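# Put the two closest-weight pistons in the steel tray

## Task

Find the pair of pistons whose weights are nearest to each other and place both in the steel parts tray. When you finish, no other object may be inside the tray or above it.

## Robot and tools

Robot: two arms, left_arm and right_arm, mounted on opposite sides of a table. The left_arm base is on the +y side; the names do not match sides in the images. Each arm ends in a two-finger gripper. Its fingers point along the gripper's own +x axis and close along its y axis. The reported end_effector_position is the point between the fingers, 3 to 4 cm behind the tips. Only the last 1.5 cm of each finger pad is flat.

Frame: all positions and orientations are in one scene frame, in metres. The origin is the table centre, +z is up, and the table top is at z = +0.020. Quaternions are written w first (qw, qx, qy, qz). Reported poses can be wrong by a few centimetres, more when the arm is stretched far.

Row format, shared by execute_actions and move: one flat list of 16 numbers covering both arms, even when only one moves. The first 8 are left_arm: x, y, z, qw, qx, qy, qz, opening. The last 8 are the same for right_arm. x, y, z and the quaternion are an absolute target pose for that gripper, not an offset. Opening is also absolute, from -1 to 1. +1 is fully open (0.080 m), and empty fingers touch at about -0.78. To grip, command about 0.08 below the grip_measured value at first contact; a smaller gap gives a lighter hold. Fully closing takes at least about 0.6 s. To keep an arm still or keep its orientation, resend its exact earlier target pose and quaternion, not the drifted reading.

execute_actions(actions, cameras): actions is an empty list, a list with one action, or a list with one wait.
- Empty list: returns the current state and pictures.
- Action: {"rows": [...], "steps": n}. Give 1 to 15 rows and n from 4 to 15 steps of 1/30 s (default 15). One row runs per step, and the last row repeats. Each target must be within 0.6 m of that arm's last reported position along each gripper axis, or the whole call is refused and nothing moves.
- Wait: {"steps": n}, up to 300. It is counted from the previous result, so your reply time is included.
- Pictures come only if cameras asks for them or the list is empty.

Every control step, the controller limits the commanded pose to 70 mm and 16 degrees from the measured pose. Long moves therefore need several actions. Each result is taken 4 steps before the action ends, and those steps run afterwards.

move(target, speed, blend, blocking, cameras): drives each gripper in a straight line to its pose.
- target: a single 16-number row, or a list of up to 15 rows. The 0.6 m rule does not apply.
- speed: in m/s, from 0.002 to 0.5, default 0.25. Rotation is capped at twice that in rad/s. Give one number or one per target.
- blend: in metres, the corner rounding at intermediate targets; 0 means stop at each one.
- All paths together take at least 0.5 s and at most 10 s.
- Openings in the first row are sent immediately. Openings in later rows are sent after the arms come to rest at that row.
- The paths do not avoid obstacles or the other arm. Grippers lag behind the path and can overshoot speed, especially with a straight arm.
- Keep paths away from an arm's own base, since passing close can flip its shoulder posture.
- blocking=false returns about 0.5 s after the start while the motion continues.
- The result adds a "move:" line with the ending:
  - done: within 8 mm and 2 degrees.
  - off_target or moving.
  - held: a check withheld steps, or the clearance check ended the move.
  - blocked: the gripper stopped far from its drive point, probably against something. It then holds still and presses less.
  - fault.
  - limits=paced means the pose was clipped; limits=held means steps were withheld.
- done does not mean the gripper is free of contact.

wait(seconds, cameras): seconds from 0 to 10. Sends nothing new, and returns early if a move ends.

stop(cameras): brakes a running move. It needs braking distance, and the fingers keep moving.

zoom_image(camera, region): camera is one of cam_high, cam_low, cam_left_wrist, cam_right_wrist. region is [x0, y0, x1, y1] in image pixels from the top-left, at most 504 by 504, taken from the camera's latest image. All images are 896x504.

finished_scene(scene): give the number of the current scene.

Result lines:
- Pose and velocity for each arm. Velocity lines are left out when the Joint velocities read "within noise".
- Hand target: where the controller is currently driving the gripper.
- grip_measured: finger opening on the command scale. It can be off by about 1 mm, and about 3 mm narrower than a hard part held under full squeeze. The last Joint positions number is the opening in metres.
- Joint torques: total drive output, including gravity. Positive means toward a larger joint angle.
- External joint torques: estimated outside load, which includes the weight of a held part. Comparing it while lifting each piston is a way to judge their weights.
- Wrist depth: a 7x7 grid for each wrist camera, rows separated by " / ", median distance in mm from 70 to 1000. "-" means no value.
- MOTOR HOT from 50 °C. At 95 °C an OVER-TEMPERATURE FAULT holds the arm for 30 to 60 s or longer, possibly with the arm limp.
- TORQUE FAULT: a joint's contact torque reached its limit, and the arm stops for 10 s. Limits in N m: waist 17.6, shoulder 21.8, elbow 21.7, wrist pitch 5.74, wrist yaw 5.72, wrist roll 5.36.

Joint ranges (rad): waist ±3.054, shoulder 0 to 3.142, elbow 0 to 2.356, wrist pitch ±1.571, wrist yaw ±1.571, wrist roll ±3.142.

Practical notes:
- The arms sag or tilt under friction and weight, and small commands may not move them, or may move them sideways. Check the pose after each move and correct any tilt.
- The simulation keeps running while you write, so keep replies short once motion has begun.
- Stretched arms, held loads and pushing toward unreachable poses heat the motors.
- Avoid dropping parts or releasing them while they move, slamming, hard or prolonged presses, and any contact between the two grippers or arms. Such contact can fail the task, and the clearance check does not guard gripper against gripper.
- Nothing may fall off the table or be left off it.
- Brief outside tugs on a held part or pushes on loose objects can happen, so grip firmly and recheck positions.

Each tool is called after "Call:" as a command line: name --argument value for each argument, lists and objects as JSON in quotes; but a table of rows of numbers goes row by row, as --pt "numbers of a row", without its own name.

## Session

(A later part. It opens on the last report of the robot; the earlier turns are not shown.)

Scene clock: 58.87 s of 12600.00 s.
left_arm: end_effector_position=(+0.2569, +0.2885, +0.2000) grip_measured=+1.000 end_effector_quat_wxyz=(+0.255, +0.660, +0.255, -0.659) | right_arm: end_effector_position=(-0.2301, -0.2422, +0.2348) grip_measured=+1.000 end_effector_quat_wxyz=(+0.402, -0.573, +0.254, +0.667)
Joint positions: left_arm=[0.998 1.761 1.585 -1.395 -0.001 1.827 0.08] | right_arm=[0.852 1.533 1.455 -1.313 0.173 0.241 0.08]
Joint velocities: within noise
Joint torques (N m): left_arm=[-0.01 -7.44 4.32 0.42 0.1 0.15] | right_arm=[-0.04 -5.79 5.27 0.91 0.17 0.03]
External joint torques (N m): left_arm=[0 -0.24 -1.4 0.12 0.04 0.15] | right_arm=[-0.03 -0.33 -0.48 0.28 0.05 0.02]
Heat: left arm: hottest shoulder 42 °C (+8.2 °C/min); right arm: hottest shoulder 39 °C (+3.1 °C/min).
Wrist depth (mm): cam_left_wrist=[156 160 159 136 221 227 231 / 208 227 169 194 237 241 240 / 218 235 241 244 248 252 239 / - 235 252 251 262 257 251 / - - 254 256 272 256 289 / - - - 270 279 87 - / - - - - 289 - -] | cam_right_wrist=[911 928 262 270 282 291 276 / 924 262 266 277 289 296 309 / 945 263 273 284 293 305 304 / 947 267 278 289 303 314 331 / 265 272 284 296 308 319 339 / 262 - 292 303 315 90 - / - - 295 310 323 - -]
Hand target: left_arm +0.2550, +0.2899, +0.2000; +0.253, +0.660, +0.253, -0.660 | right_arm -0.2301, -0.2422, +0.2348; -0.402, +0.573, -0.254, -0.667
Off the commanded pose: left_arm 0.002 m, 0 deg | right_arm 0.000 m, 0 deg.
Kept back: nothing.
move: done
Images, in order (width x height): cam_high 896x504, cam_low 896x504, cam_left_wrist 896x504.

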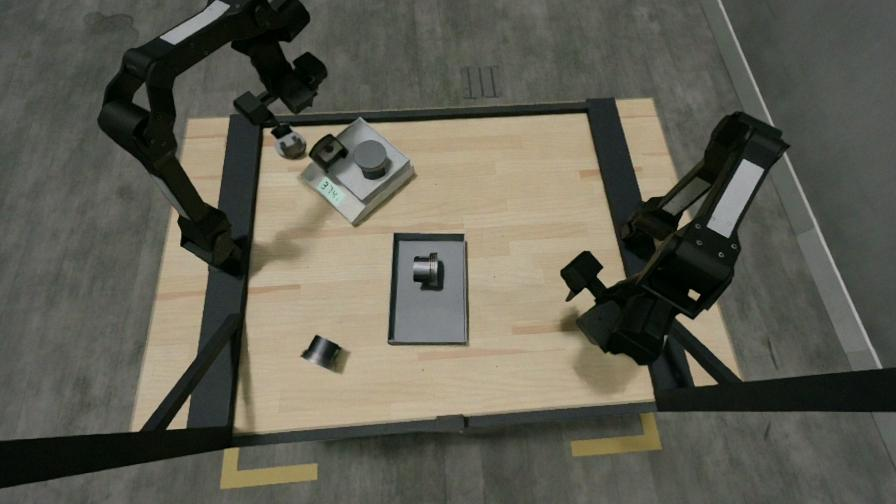

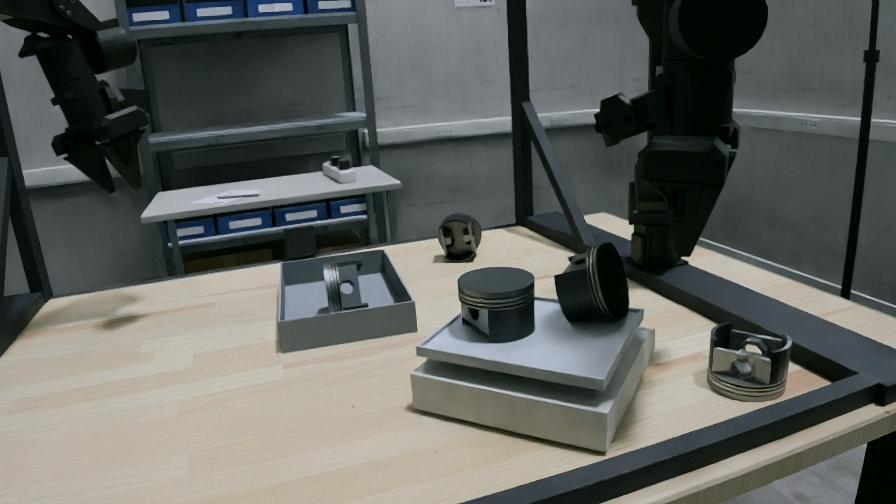

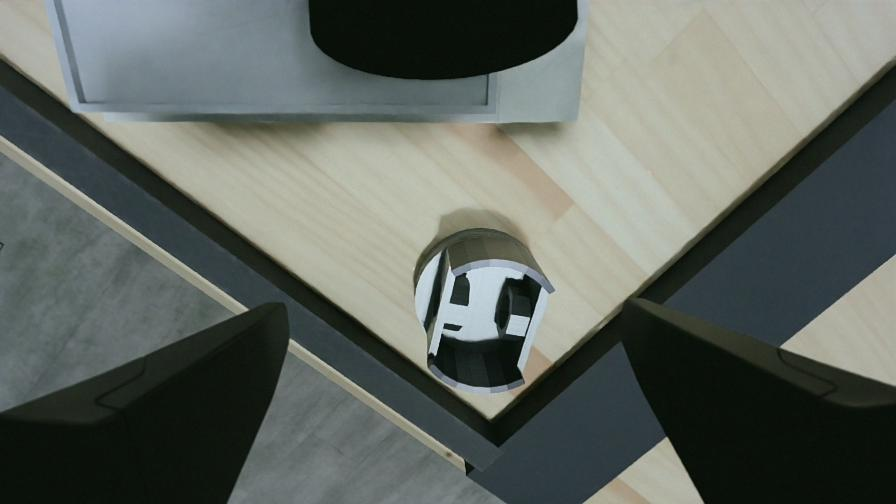

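Call:
move --pt "0.29 0.342 0.15 0.1949 0.6797 0.1949 -0.6797 1.0 -0.2301 -0.2422 0.2348 0.402 -0.573 0.254 0.667 1" --speed '[0.2]' --cameras '["cam_high","cam_left_wrist"]'

Scene clock: 60.23 s of 12600.00 s.
left_arm: end_effector_position=(+0.2916, +0.3409, +0.1553) grip_measured=+1.000 end_effector_quat_wxyz=(+0.199, +0.684, +0.193, -0.674) | right_arm: end_effector_position=(-0.2301, -0.2422, +0.2348) grip_measured=+1.000 end_effector_quat_wxyz=(+0.402, -0.573, +0.254, +0.667)
Joint positions: left_arm=[1.191 1.776 1.426 -1.204 -0.001 2.194 0.08] | right_arm=[0.852 1.533 1.455 -1.313 0.173 0.241 0.08]
Joint velocities: within noise
Joint torques (N m): left_arm=[0.11 -5.39 4.38 0.44 0.1 0.17] | right_arm=[-0.13 -5.62 5.24 0.93 0.14 0.03]
External joint torques (N m): left_arm=[0.11 1.89 -1.32 0.14 0.05 0.17] | right_arm=[-0.13 -0.13 -0.49 0.33 0.02 0.03]
Heat: left arm: hottest shoulder 42 °C (+8.1 °C/min); right arm: hottest shoulder 39 °C (+3.0 °C/min).
Wrist depth (mm): cam_left_wrist=[175 177 179 179 182 183 171 / 184 186 187 187 190 190 174 / 178 194 196 181 201 193 184 / - 187 207 191 211 194 198 / - - 199 208 220 202 231 / - - - 217 217 87 - / - - - - 231 - -] | cam_right_wrist=[915 938 262 272 282 292 274 / 937 262 267 278 288 296 312 / 935 262 272 283 294 306 305 / 954 268 278 289 303 316 329 / 266 271 285 295 306 317 338 / 262 - 291 302 314 90 - / - - 298 308 323 - -]
Hand target: left_arm +0.2899, +0.3420, +0.1501; +0.195, +0.680, +0.195, -0.680 | right_arm -0.2301, -0.2422, +0.2348; -0.402, +0.573, -0.254, -0.667
Off the commanded pose: left_arm 0.006 m, 1 deg | right_arm 0.000 m, 0 deg.
Kept back: nothing.
move: done
Images, in order (width x height): cam_high 896x504, cam_left_wrist 896x504.

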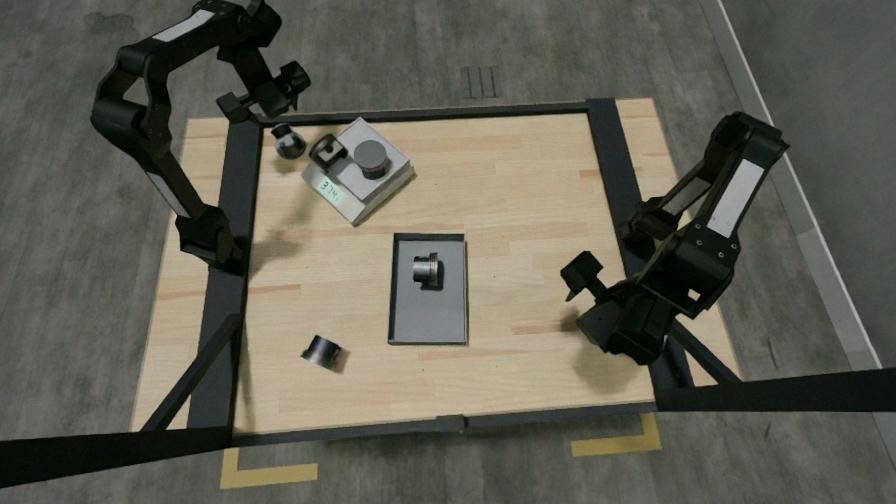

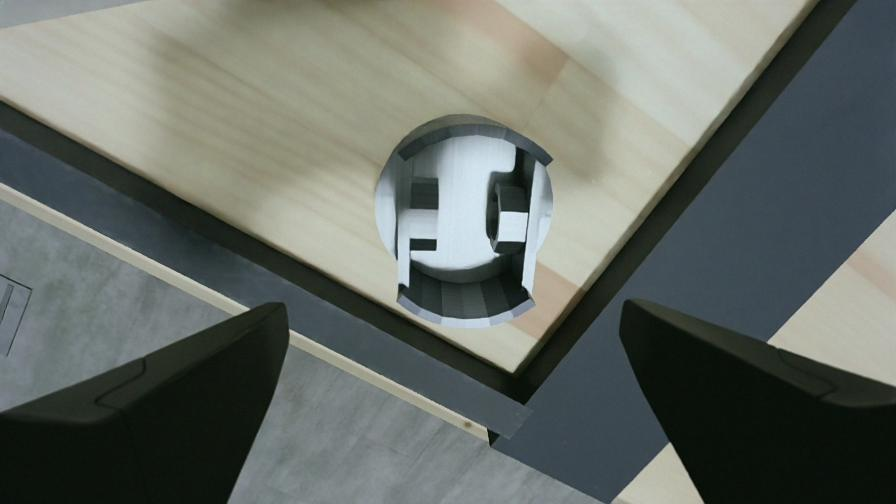

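Call:
move --pt "0.284 0.345 0.115 0.1949 0.6797 0.1949 -0.6797 1.0 -0.2301 -0.2422 0.2348 0.402 -0.573 0.254 0.667 1" --pt "0.284 0.345 0.080 0.1949 0.6797 0.1949 -0.6797 1.0 -0.2301 -0.2422 0.2348 0.402 -0.573 0.254 0.667 1" --speed '[0.1,0.08]' --blend '[0.005,0]' --cameras '["cam_left_wrist"]'

Scene clock: 61.70 s of 12600.00 s.
left_arm: end_effector_position=(+0.2865, +0.3430, +0.0853) grip_measured=+1.000 end_effector_quat_wxyz=(+0.199, +0.685, +0.192, -0.674) | right_arm: end_effector_position=(-0.2301, -0.2422, +0.2348) grip_measured=+1.000 end_effector_quat_wxyz=(+0.402, -0.573, +0.254, +0.667)
Joint positions: left_arm=[1.191 1.82 1.194 -0.927 -0.001 2.197 0.08] | right_arm=[0.852 1.533 1.455 -1.313 0.173 0.241 0.08]
Joint velocities: within noise
Joint torques (N m): left_arm=[0.26 -5.29 3.95 0.43 0.1 0.15] | right_arm=[0.04 -5.74 5.16 0.88 0.12 -0.02]
External joint torques (N m): left_arm=[0.26 1.97 -1.44 0.1 0.05 0.15] | right_arm=[0.06 -0.33 -0.54 0.27 0.01 -0.03]
Heat: left arm: hottest shoulder 42 °C (+8.0 °C/min); right arm: hottest shoulder 39 °C (+3.0 °C/min).
Wrist depth (mm): cam_left_wrist=[113 114 115 117 117 118 120 / 119 120 120 121 123 124 125 / 125 126 127 113 129 131 130 / 132 133 134 115 118 138 127 / 129 138 138 122 107 143 125 / - - 147 129 131 87 - / - - 138 111 145 - -] | cam_right_wrist=[902 929 262 272 281 290 275 / 924 261 268 277 289 295 310 / 945 262 274 282 295 308 305 / 934 267 277 289 303 315 330 / 266 273 284 295 306 318 339 / 261 - 290 302 315 90 - / - - 297 309 324 - -]
Hand target: left_arm +0.2839, +0.3450, +0.0801; +0.195, +0.680, +0.195, -0.680 | right_arm -0.2301, -0.2422, +0.2348; -0.402, +0.573, -0.254, -0.667
Off the commanded pose: left_arm 0.006 m, 1 deg | right_arm 0.000 m, 0 deg.
Kept back: nothing.
move: done
Images, in order (width x height): cam_left_wrist 896x504.

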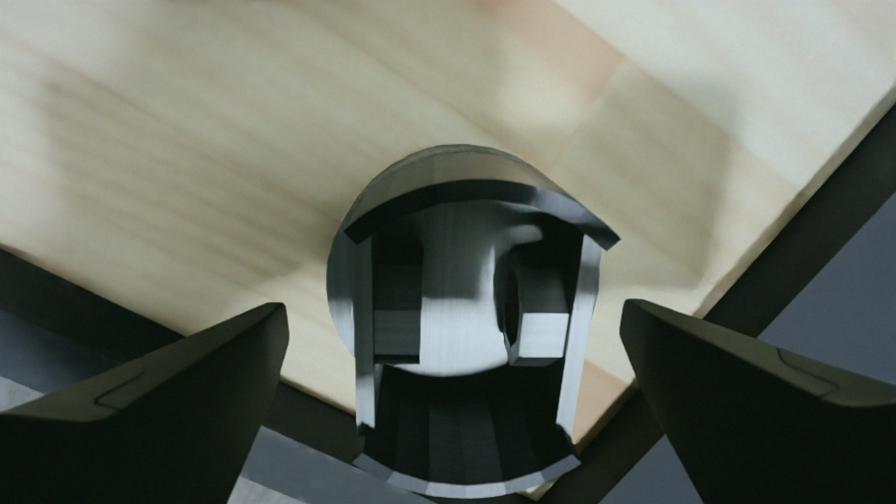

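Call:
move --pt "0.2825 0.347 0.0765 0.1949 0.6797 0.1949 -0.6797 1.0 -0.2301 -0.2422 0.2348 0.402 -0.573 0.254 0.667 1" --pt "0.2825 0.347 0.0765 0.1949 0.6797 0.1949 -0.6797 0.0 -0.2301 -0.2422 0.2348 0.402 -0.573 0.254 0.667 1" --speed '[0.05,0.08]' --cameras '["cam_left_wrist"]'

Scene clock: 63.20 s of 12600.00 s.
left_arm: end_effector_position=(+0.2855, +0.3448, +0.0813) grip_measured=+0.302 end_effector_quat_wxyz=(+0.198, +0.685, +0.191, -0.674) | right_arm: end_effector_position=(-0.2301, -0.2422, +0.2348) grip_measured=+1.000 end_effector_quat_wxyz=(+0.402, -0.573, +0.254, +0.667)
Joint positions: left_arm=[1.194 1.82 1.177 -0.91 -0.001 2.202 0.049] | right_arm=[0.852 1.533 1.455 -1.313 0.173 0.241 0.08]
Joint velocities: within noise
Joint torques (N m): left_arm=[0.28 -5.49 3.9 0.39 0.11 0.13] | right_arm=[-0.1 -5.78 5.39 0.86 0.11 0.01]
External joint torques (N m): left_arm=[0.32 1.77 -1.45 0.08 0.06 0.13] | right_arm=[-0.09 -0.36 -0.29 0.26 0 0]
Heat: left arm: hottest shoulder 41 °C (+7.1 °C/min); right arm: hottest shoulder 39 °C (+3.0 °C/min).
Wrist depth (mm): cam_left_wrist=[109 110 111 113 114 114 116 / - 116 117 118 119 121 122 / 121 122 123 94 125 127 126 / 128 129 130 114 131 135 118 / 130 136 95 119 100 140 121 / - - - 125 111 - 127 / - - - 109 107 - -] | cam_right_wrist=[918 921 262 271 282 290 274 / 925 261 267 277 289 295 310 / 936 263 273 283 295 306 305 / 932 268 278 289 302 316 331 / 265 271 284 296 306 316 339 / 262 - 292 303 316 90 - / - - 297 308 323 - -]
Hand target: left_arm +0.2825, +0.3470, +0.0766; +0.195, +0.680, +0.195, -0.680 | right_arm -0.2301, -0.2422, +0.2348; -0.402, +0.573, -0.254, -0.667
Off the commanded pose: left_arm 0.006 m, 1 deg | right_arm 0.000 m, 0 deg.
Kept back: nothing.
move: done
Images, in order (width x height): cam_left_wrist 896x504.

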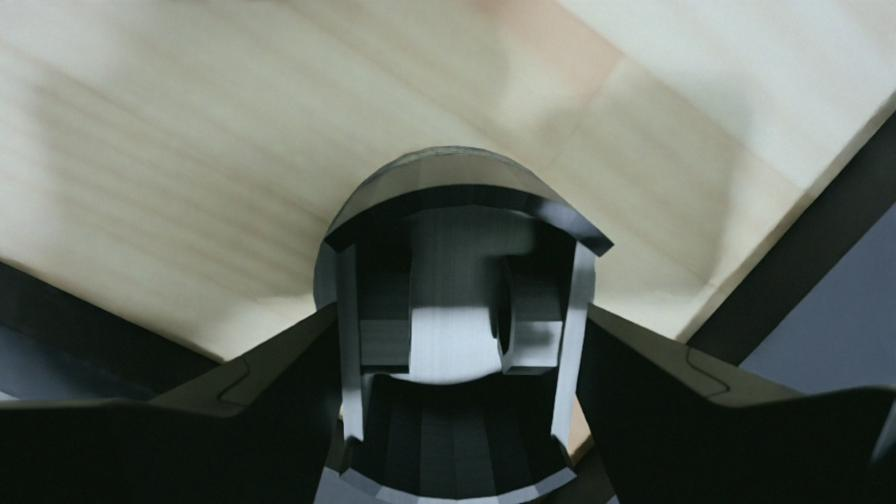

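Call:
move --pt "0.2855 0.343 0.14 0.1949 0.6797 0.1949 -0.6797 0.0 -0.2301 -0.2422 0.2348 0.402 -0.573 0.254 0.667 1" --pt "0.33 0.24 0.20 0.646 0.2876 0.646 -0.2876 0.0 -0.2301 -0.2422 0.2348 0.402 -0.573 0.254 0.667 1" --pt "0.257 0.1655 0.20 0.646 0.2876 0.646 -0.2876 0.0 -0.2301 -0.2422 0.2348 0.402 -0.573 0.254 0.667 1" --speed '[0.15,0.25,0.2]' --blend '[0.02,0.01,0]'

Scene clock: 68.57 s of 12600.00 s.
left_arm: end_effector_position=(+0.2563, +0.1638, +0.1941) grip_measured=+0.303 end_effector_quat_wxyz=(+0.640, +0.292, +0.650, -0.289) | right_arm: end_effector_position=(-0.2301, -0.2422, +0.2348) grip_measured=+1.000 end_effector_quat_wxyz=(+0.402, -0.573, +0.254, +0.667)
Joint positions: left_arm=[0.736 2.121 2.059 -1.524 0.002 0.006 0.049] | right_arm=[0.852 1.533 1.455 -1.313 0.173 0.241 0.08]
Joint velocities: within noise
Joint torques (N m): left_arm=[0.17 -10.66 5.5 0.31 -0.06 -0.14] | right_arm=[-0.04 -5.77 5.3 0.9 0.07 0.02]
External joint torques (N m): left_arm=[0.24 -0.93 -0.13 0 -0.06 -0.14] | right_arm=[-0.03 -0.28 -0.45 0.28 -0.04 0.02]
Heat: left arm: hottest shoulder 42 °C (+8.1 °C/min); right arm: hottest shoulder 39 °C (+2.0 °C/min).
Wrist depth (mm): cam_left_wrist=[895 202 207 209 212 216 218 / 943 202 215 184 184 186 229 / 979 223 229 95 175 176 246 / 233 242 - 114 149 147 261 / 240 257 95 119 99 142 269 / - - - 125 111 - 255 / - - - 109 - - -] | cam_right_wrist=[915 927 262 271 282 290 275 / 930 261 266 276 288 294 309 / 930 264 273 283 294 307 304 / 943 268 278 289 302 316 330 / 266 270 285 296 308 318 338 / 263 - 291 302 315 90 - / - - 297 309 324 - -]
Hand target: left_arm +0.2569, +0.1655, +0.2000; +0.646, +0.288, +0.646, -0.288 | right_arm -0.2301, -0.2422, +0.2348; -0.402, +0.573, -0.254, -0.667
Off the commanded pose: left_arm 0.006 m, 1 deg | right_arm 0.000 m, 0 deg.
Kept back: nothing.
move: done

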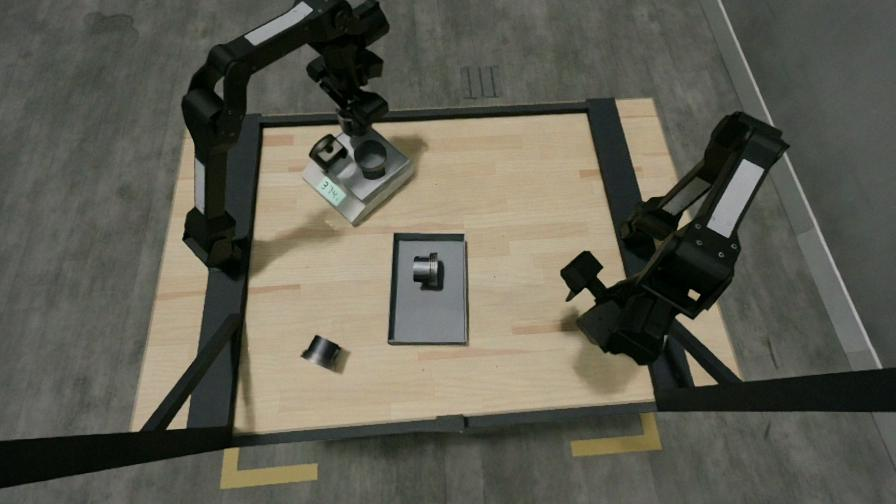

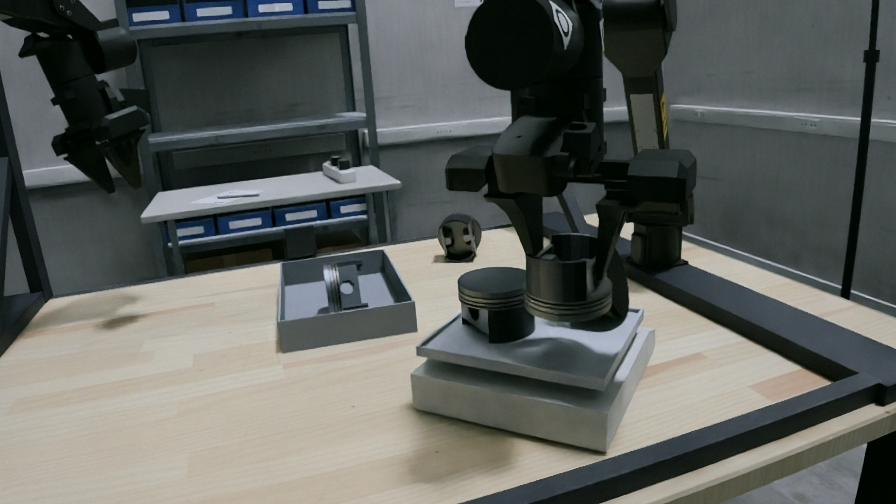

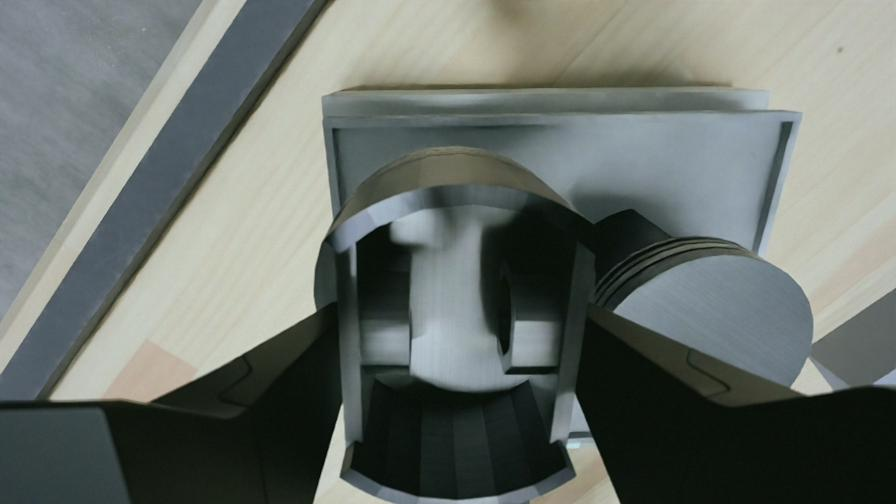

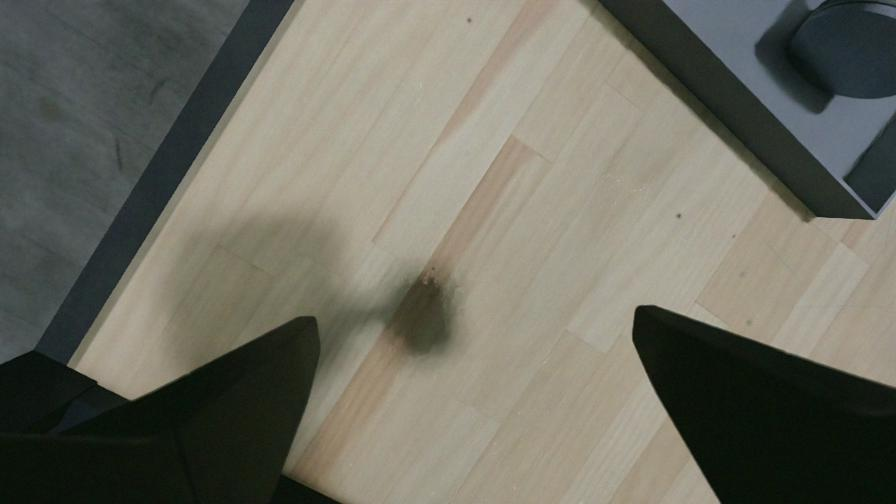

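Call:
move --pt "0.251 0.1705 0.196 0.646 0.2876 0.646 -0.2876 0.0 -0.2301 -0.2422 0.2348 0.402 -0.573 0.254 0.667 1" --pt "0.251 0.1705 0.158 0.646 0.2876 0.646 -0.2876 0.0 -0.2301 -0.2422 0.2348 0.402 -0.573 0.254 0.667 1" --speed '[0.1,0.08]' --cameras '["cam_high","cam_low","cam_left_wrist"]'

Call:
zoom_image --camera "cam_low" --region '[400, 180, 680, 420]'

Call:
zoom_image --camera "cam_high" --region '[290, 100, 430, 240]'

Scene clock: 70.13 s of 12600.00 s.
left_arm: end_effector_position=(+0.2517, +0.1692, +0.1530) grip_measured=+0.303 end_effector_quat_wxyz=(+0.641, +0.290, +0.650, -0.288) end_effector_velocity=(-0.004, +0.004, +0.006) end_effector_angular_velocity=(+0.010, -0.001, -0.010) | right_arm: end_effector_position=(-0.2301, -0.2422, +0.2348) grip_measured=+1.000 end_effector_quat_wxyz=(+0.402, -0.573, +0.254, +0.667)
Joint positions: left_arm=[0.737 2.071 1.818 -1.331 0.002 0.002 0.049] | right_arm=[0.852 1.533 1.455 -1.313 0.173 0.241 0.08]
Joint velocities: left_arm=[-0.002 -0.017 -0.002 -0.022 -0.007 0.007 0] | right_arm=[within noise]
Joint torques (N m): left_arm=[-0.03 -10.62 4.72 0.43 -0.06 -0.13] | right_arm=[0.01 -5.79 5.25 0.91 0.13 0.02]
External joint torques (N m): left_arm=[-0.04 -1.25 -0.96 0.1 -0.06 -0.13] | right_arm=[0.02 -0.44 -0.39 0.3 0.02 0.01]
Heat: left arm: hottest shoulder 43 °C (+8.1 °C/min); right arm: hottest shoulder 39 °C (+2.0 °C/min).
Wrist depth (mm): cam_left_wrist=[839 153 170 172 174 176 178 / 175 172 124 124 141 129 144 / 167 188 127 94 130 133 135 / 181 199 - 114 137 132 143 / 211 212 95 119 99 113 - / 220 - - 126 111 - - / - - - 109 108 - -] | cam_right_wrist=[906 918 261 272 282 291 275 / 916 260 266 275 287 295 310 / 938 263 275 282 297 307 306 / 933 267 277 287 301 317 330 / 265 271 286 296 307 318 339 / 261 - 292 303 315 90 - / - - 298 310 325 - -]
Hand target: left_arm +0.2510, +0.1705, +0.1580; +0.646, +0.287, +0.646, -0.288 | right_arm -0.2301, -0.2422, +0.2348; -0.402, +0.573, -0.254, -0.667
Off the commanded pose: left_arm 0.005 m, 1 deg | right_arm 0.000 m, 0 deg.
Kept back: nothing.
move: done
Images, in order (width x height): cam_high 896x504, cam_low 896x504, cam_left_wrist 896x504.

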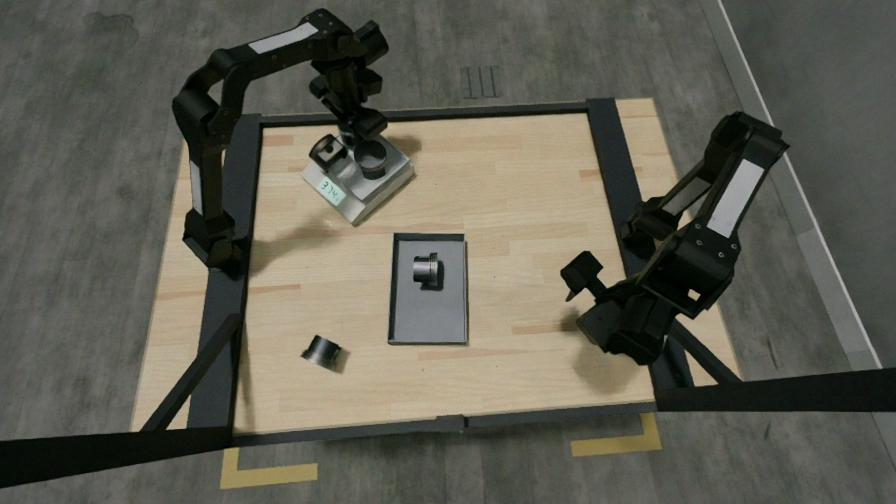

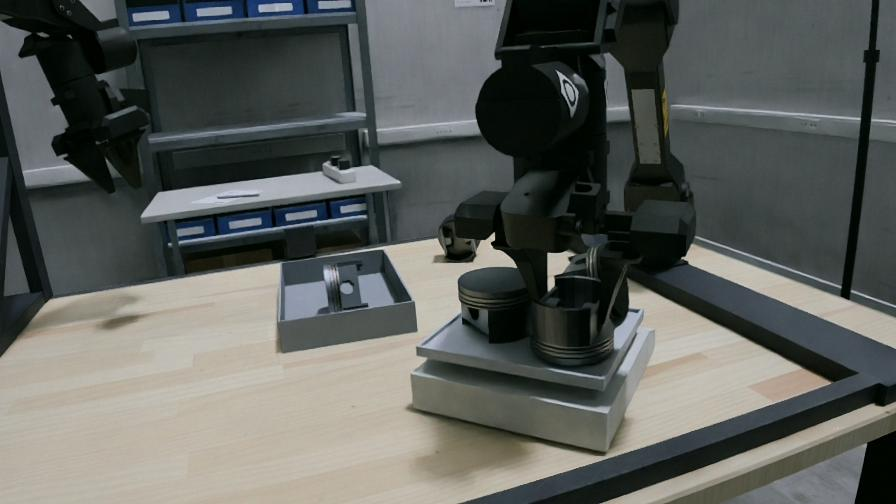

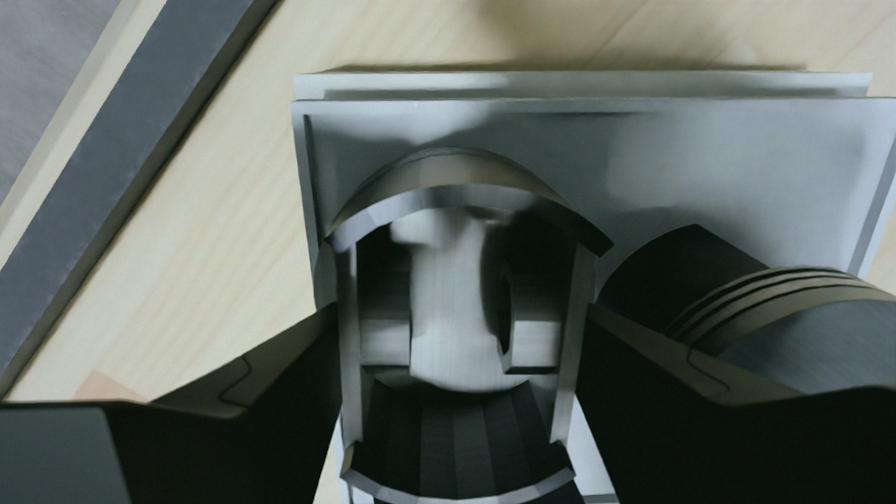

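Scaled by 1.800.

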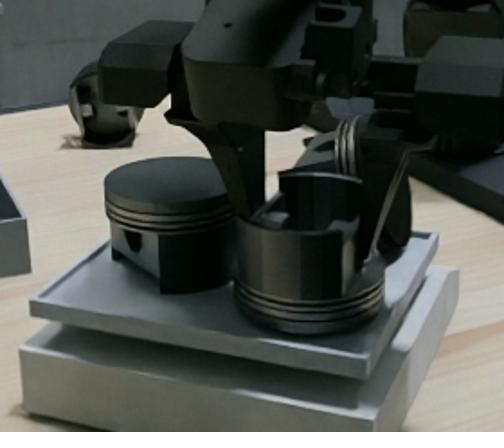

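Scaled by 3.600.

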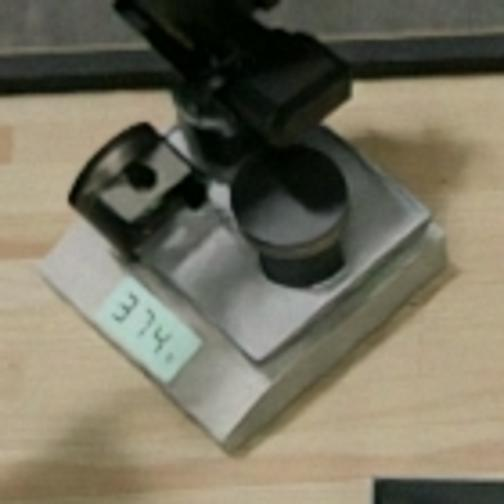

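Call:
move --pt "0.249 0.162 0.158 0.646 0.2876 0.646 -0.2876 0.0 -0.2301 -0.2422 0.2348 0.402 -0.573 0.254 0.667 1" --speed '[0.05]' --cameras '["cam_high","cam_low","cam_left_wrist"]'

Call:
zoom_image --camera "cam_high" --region '[290, 100, 430, 240]'

Scene clock: 71.27 s of 12600.00 s.
left_arm: end_effector_position=(+0.2479, +0.1646, +0.1563) grip_measured=+0.303 end_effector_quat_wxyz=(+0.643, +0.288, +0.648, -0.288) | right_arm: end_effector_position=(-0.2301, -0.2422, +0.2348) grip_measured=+1.000 end_effector_quat_wxyz=(+0.402, -0.573, +0.254, +0.667)
Joint positions: left_arm=[0.722 2.069 1.829 -1.338 0.002 -0.015 0.049] | right_arm=[0.852 1.533 1.455 -1.313 0.173 0.241 0.08]
Joint velocities: within noise
Joint torques (N m): left_arm=[-0.31 -8.11 7.08 0.25 -0.06 -0.12] | right_arm=[-0.16 -5.76 5.3 0.9 0.15 0.05]
External joint torques (N m): left_arm=[-0.3 1.34 1.34 -0.09 -0.06 -0.12] | right_arm=[-0.16 -0.32 -0.43 0.27 0.04 0.04]
Heat: left arm: hottest shoulder 43 °C (+8.1 °C/min); right arm: hottest shoulder 39 °C (+2.0 °C/min).
Wrist depth (mm): cam_left_wrist=[816 157 174 175 178 181 182 / 178 178 143 130 132 133 134 / 170 192 131 93 135 138 141 / 197 203 - 114 136 142 150 / 215 215 95 119 99 105 103 / 223 - - 125 112 - - / - - - 109 107 - -] | cam_right_wrist=[902 929 261 271 282 290 274 / 923 261 266 277 289 296 310 / 941 263 274 283 294 307 305 / 952 268 278 289 302 315 331 / 266 272 284 295 307 317 338 / 263 - 294 303 314 90 - / - - 297 310 323 - -]
Hand target: left_arm +0.2489, +0.1620, +0.1580; +0.646, +0.287, +0.646, -0.288 | right_arm -0.2301, -0.2422, +0.2348; -0.402, +0.573, -0.254, -0.667
Off the commanded pose: left_arm 0.003 m, 0 deg | right_arm 0.000 m, 0 deg.
Kept back: nothing.
move: done
Images, in order (width x height): cam_high 896x504, cam_low 896x504, cam_left_wrist 896x504.

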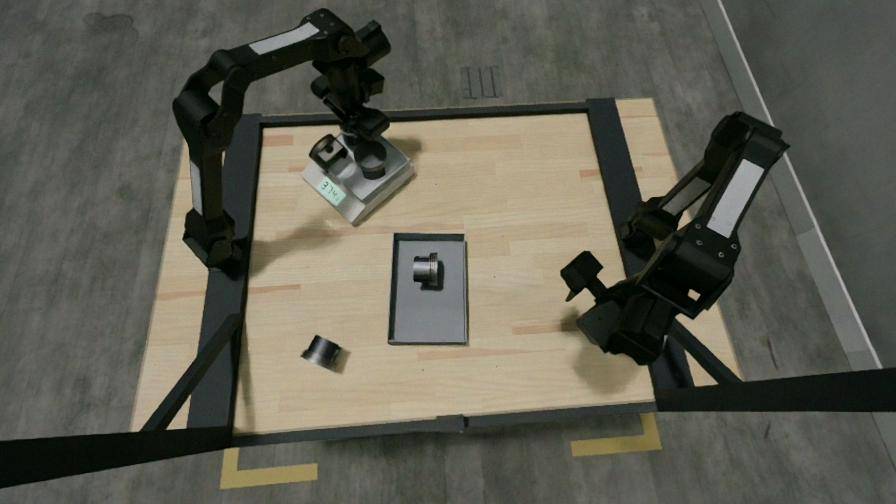

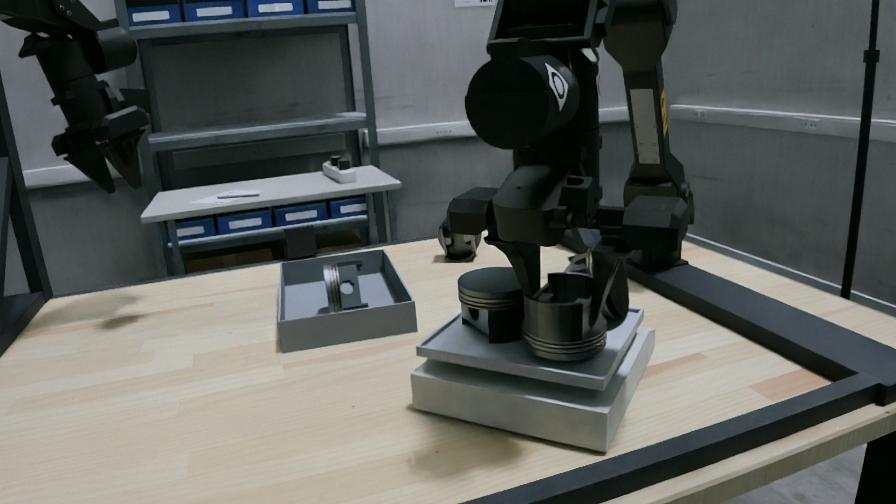

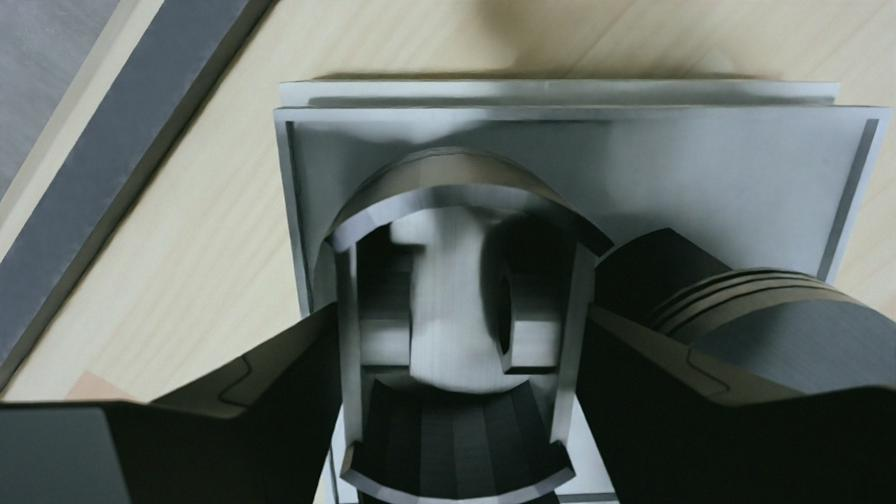

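Scaled by 3.600.

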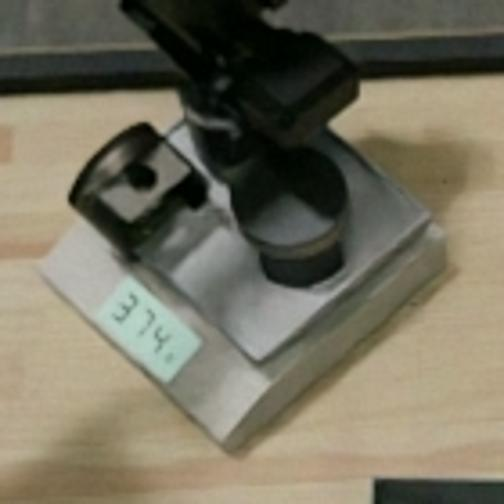

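Call:
move --pt "0.249 0.162 0.143 0.646 0.2876 0.646 -0.2876 0.0 -0.2301 -0.2422 0.2348 0.402 -0.573 0.254 0.667 1" --speed '[0.04]' --cameras '["cam_high","cam_low","cam_left_wrist"]'

Call:
zoom_image --camera "cam_high" --region '[290, 100, 430, 240]'

Scene clock: 72.23 s of 12600.00 s.
left_arm: end_effector_position=(+0.2505, +0.1616, +0.1471) grip_measured=+0.303 end_effector_quat_wxyz=(+0.649, +0.286, +0.642, -0.290) | right_arm: end_effector_position=(-0.2301, -0.2422, +0.2348) grip_measured=+1.000 end_effector_quat_wxyz=(+0.402, -0.573, +0.254, +0.667)
Joint positions: left_arm=[0.722 2.069 1.793 -1.283 0.002 -0.015 0.049] | right_arm=[0.852 1.533 1.455 -1.313 0.173 0.241 0.08]
Joint velocities: within noise
Joint torques (N m): left_arm=[-0.31 -7.91 4.75 0.47 -0.07 -0.13] | right_arm=[-0.04 -5.68 5.38 0.88 0.12 0.02]
External joint torques (N m): left_arm=[-0.37 1.54 -0.98 0.12 -0.06 -0.13] | right_arm=[-0.05 -0.31 -0.28 0.28 0.01 0.01]
Heat: left arm: hottest shoulder 43 °C (+8.1 °C/min); right arm: hottest shoulder 39 °C (+2.0 °C/min).
Wrist depth (mm): cam_left_wrist=[826 148 167 169 171 172 175 / 169 170 171 141 143 177 180 / 163 183 121 94 126 128 131 / 186 194 - 114 133 135 138 / 203 204 93 120 99 111 144 / 212 - - 125 111 - - / - - - 109 107 - -] | cam_right_wrist=[903 926 262 271 283 290 273 / 918 260 266 278 289 296 309 / 951 263 272 283 296 307 306 / 943 267 278 290 302 316 330 / 266 271 287 296 307 318 339 / 262 - 292 301 315 90 - / - - 296 311 324 - -]
Hand target: left_arm +0.2490, +0.1620, +0.1431; +0.646, +0.288, +0.646, -0.288 | right_arm -0.2301, -0.2422, +0.2348; -0.402, +0.573, -0.254, -0.667
Off the commanded pose: left_arm 0.004 m, 1 deg | right_arm 0.000 m, 0 deg.
Kept back: nothing.
move: done
Images, in order (width x height): cam_high 896x504, cam_low 896x504, cam_left_wrist 896x504.

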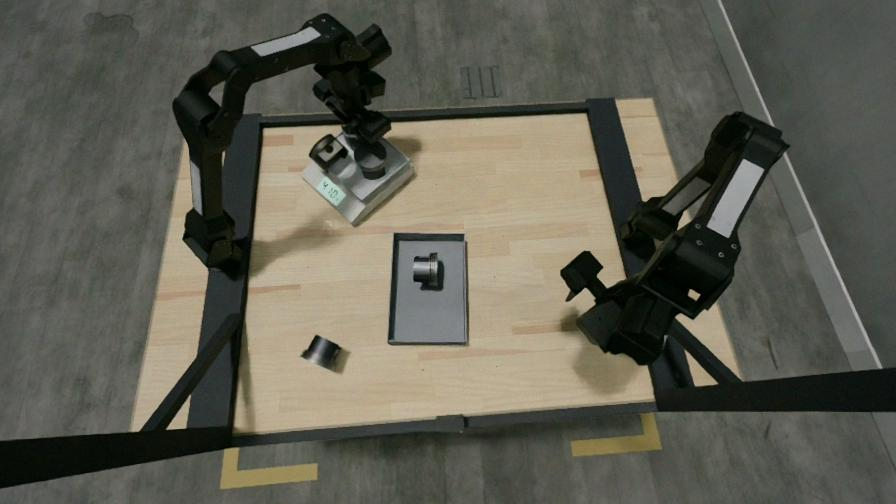

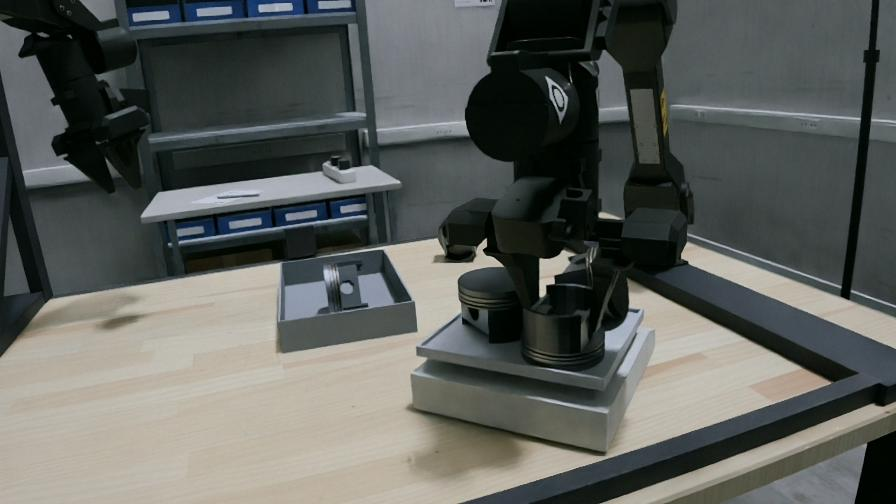

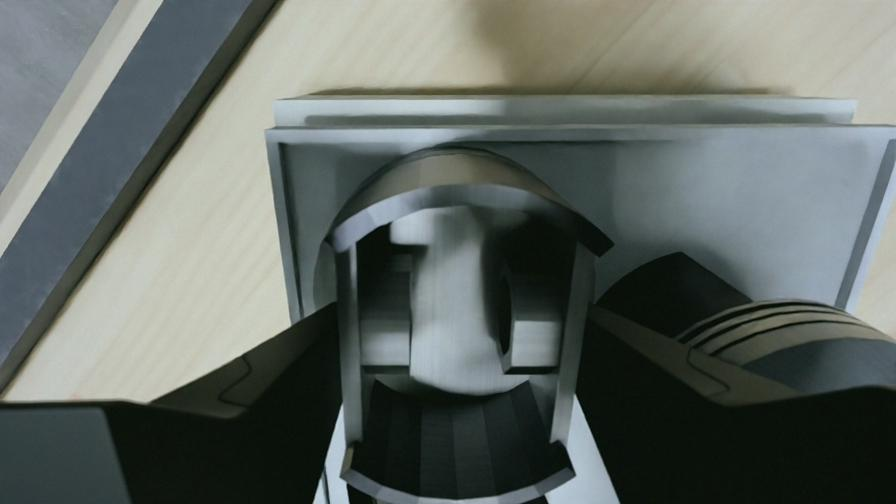

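Scaled by 3.600.

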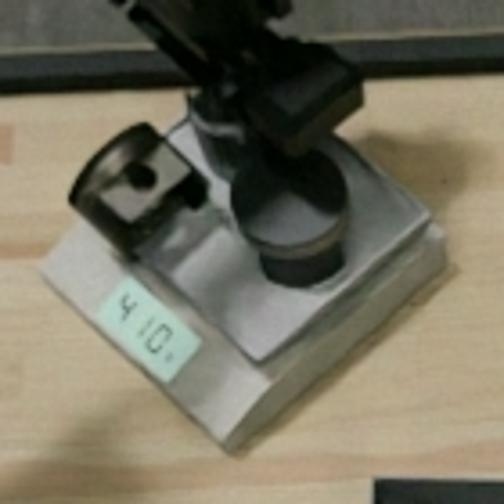

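Call:
move --pt "0.2475 0.1640 0.149 0.646 0.2876 0.646 -0.2876 0.0 -0.2301 -0.2422 0.2348 0.402 -0.573 0.254 0.667 1" --pt "0.2475 0.1640 0.141 0.646 0.2876 0.646 -0.2876 0.0 -0.2301 -0.2422 0.2348 0.402 -0.573 0.254 0.667 1" --speed '[0.04]' --cameras '["cam_high","cam_left_wrist"]'

Call:
zoom_image --camera "cam_high" --region '[290, 100, 430, 240]'

speed must be one number or one for each of the 2 targets, got a list of 1; nothing of the call was run

Scaled by 3.600.

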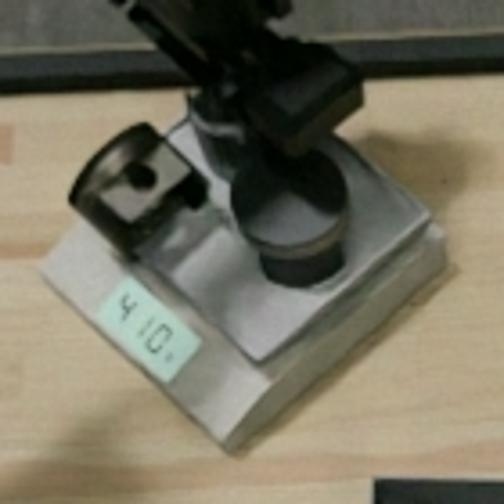

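Call:
move --pt "0.2475 0.1640 0.149 0.646 0.2876 0.646 -0.2876 0.0 -0.2301 -0.2422 0.2348 0.402 -0.573 0.254 0.667 1" --pt "0.2475 0.1640 0.141 0.646 0.2876 0.646 -0.2876 0.0 -0.2301 -0.2422 0.2348 0.402 -0.573 0.254 0.667 1" --speed 0.04 --cameras '["cam_high","cam_left_wrist"]'

Call:
zoom_image --camera "cam_high" --region '[290, 100, 430, 240]'

Scene clock: 73.57 s of 12600.00 s.
left_arm: end_effector_position=(+0.2490, +0.1632, +0.1448) grip_measured=+0.303 end_effector_quat_wxyz=(+0.648, +0.286, +0.644, -0.289) | right_arm: end_effector_position=(-0.2301, -0.2422, +0.2348) grip_measured=+1.000 end_effector_quat_wxyz=(+0.402, -0.573, +0.254, +0.667)
Joint positions: left_arm=[0.721 2.065 1.777 -1.276 0.002 -0.016 0.049] | right_arm=[0.852 1.533 1.455 -1.313 0.173 0.241 0.08]
Joint velocities: within noise
Joint torques (N m): left_arm=[-0.26 -8.45 4 0.85 -0.07 -0.09] | right_arm=[-0.12 -5.85 5.32 0.92 0.13 -0.02]
External joint torques (N m): left_arm=[-0.25 0.93 -1.72 0.5 -0.06 -0.09] | right_arm=[-0.14 -0.43 -0.36 0.32 0.02 -0.03]
Heat: left arm: hottest shoulder 43 °C (+8.1 °C/min); right arm: hottest shoulder 39 °C (+2.0 °C/min).
Wrist depth (mm): cam_left_wrist=[831 147 166 168 170 172 174 / 156 170 137 139 141 142 150 / 161 183 121 92 126 128 130 / 187 192 - 114 133 134 138 / 203 202 92 118 100 109 - / 212 - - 125 111 - - / - - - 109 107 - -] | cam_right_wrist=[902 925 262 271 282 290 274 / 913 261 267 276 287 295 311 / 944 263 273 284 294 307 306 / 944 266 278 289 302 317 331 / 266 272 285 296 308 317 338 / 263 - 291 304 314 90 - / - - 296 310 324 - -]
Hand target: left_arm +0.2475, +0.1640, +0.1411; +0.646, +0.288, +0.646, -0.288 | right_arm -0.2301, -0.2422, +0.2348; -0.402, +0.573, -0.254, -0.667
Off the commanded pose: left_arm 0.004 m, 0 deg | right_arm 0.000 m, 0 deg.
Kept back: nothing.
move: done
Images, in order (width x height): cam_high 896x504, cam_left_wrist 896x504.

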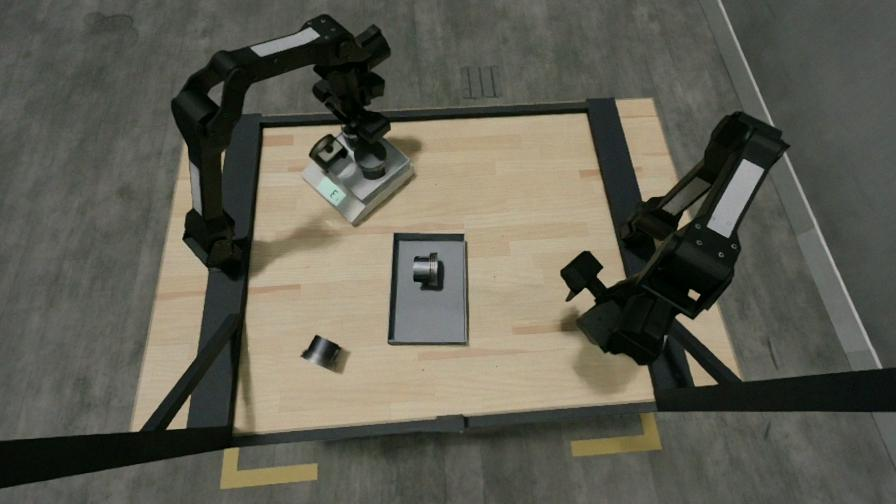

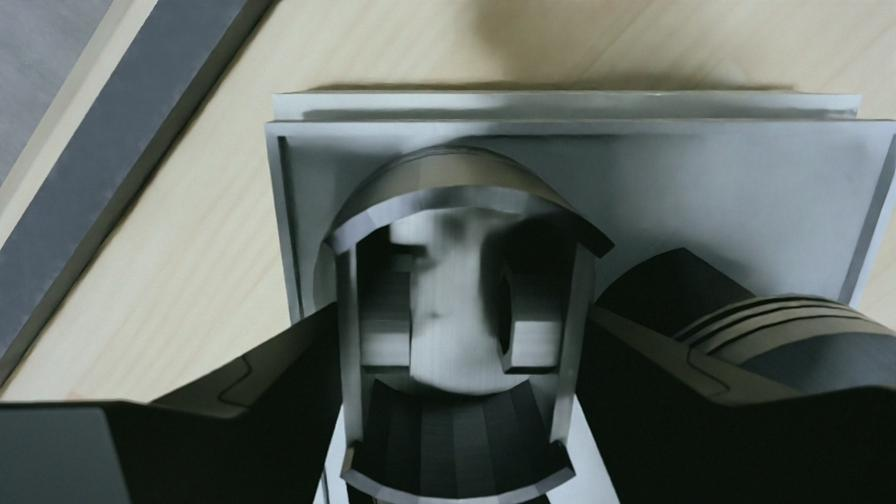

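Scaled by 3.600.

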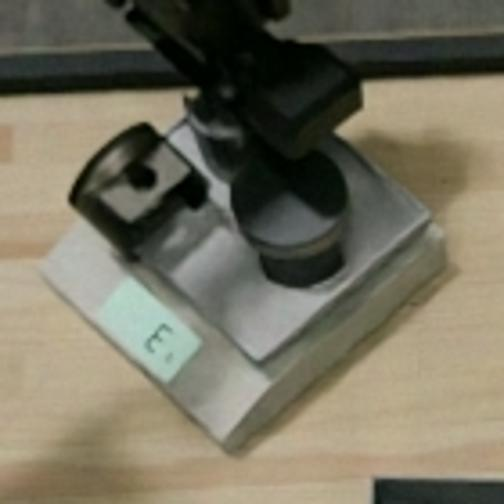

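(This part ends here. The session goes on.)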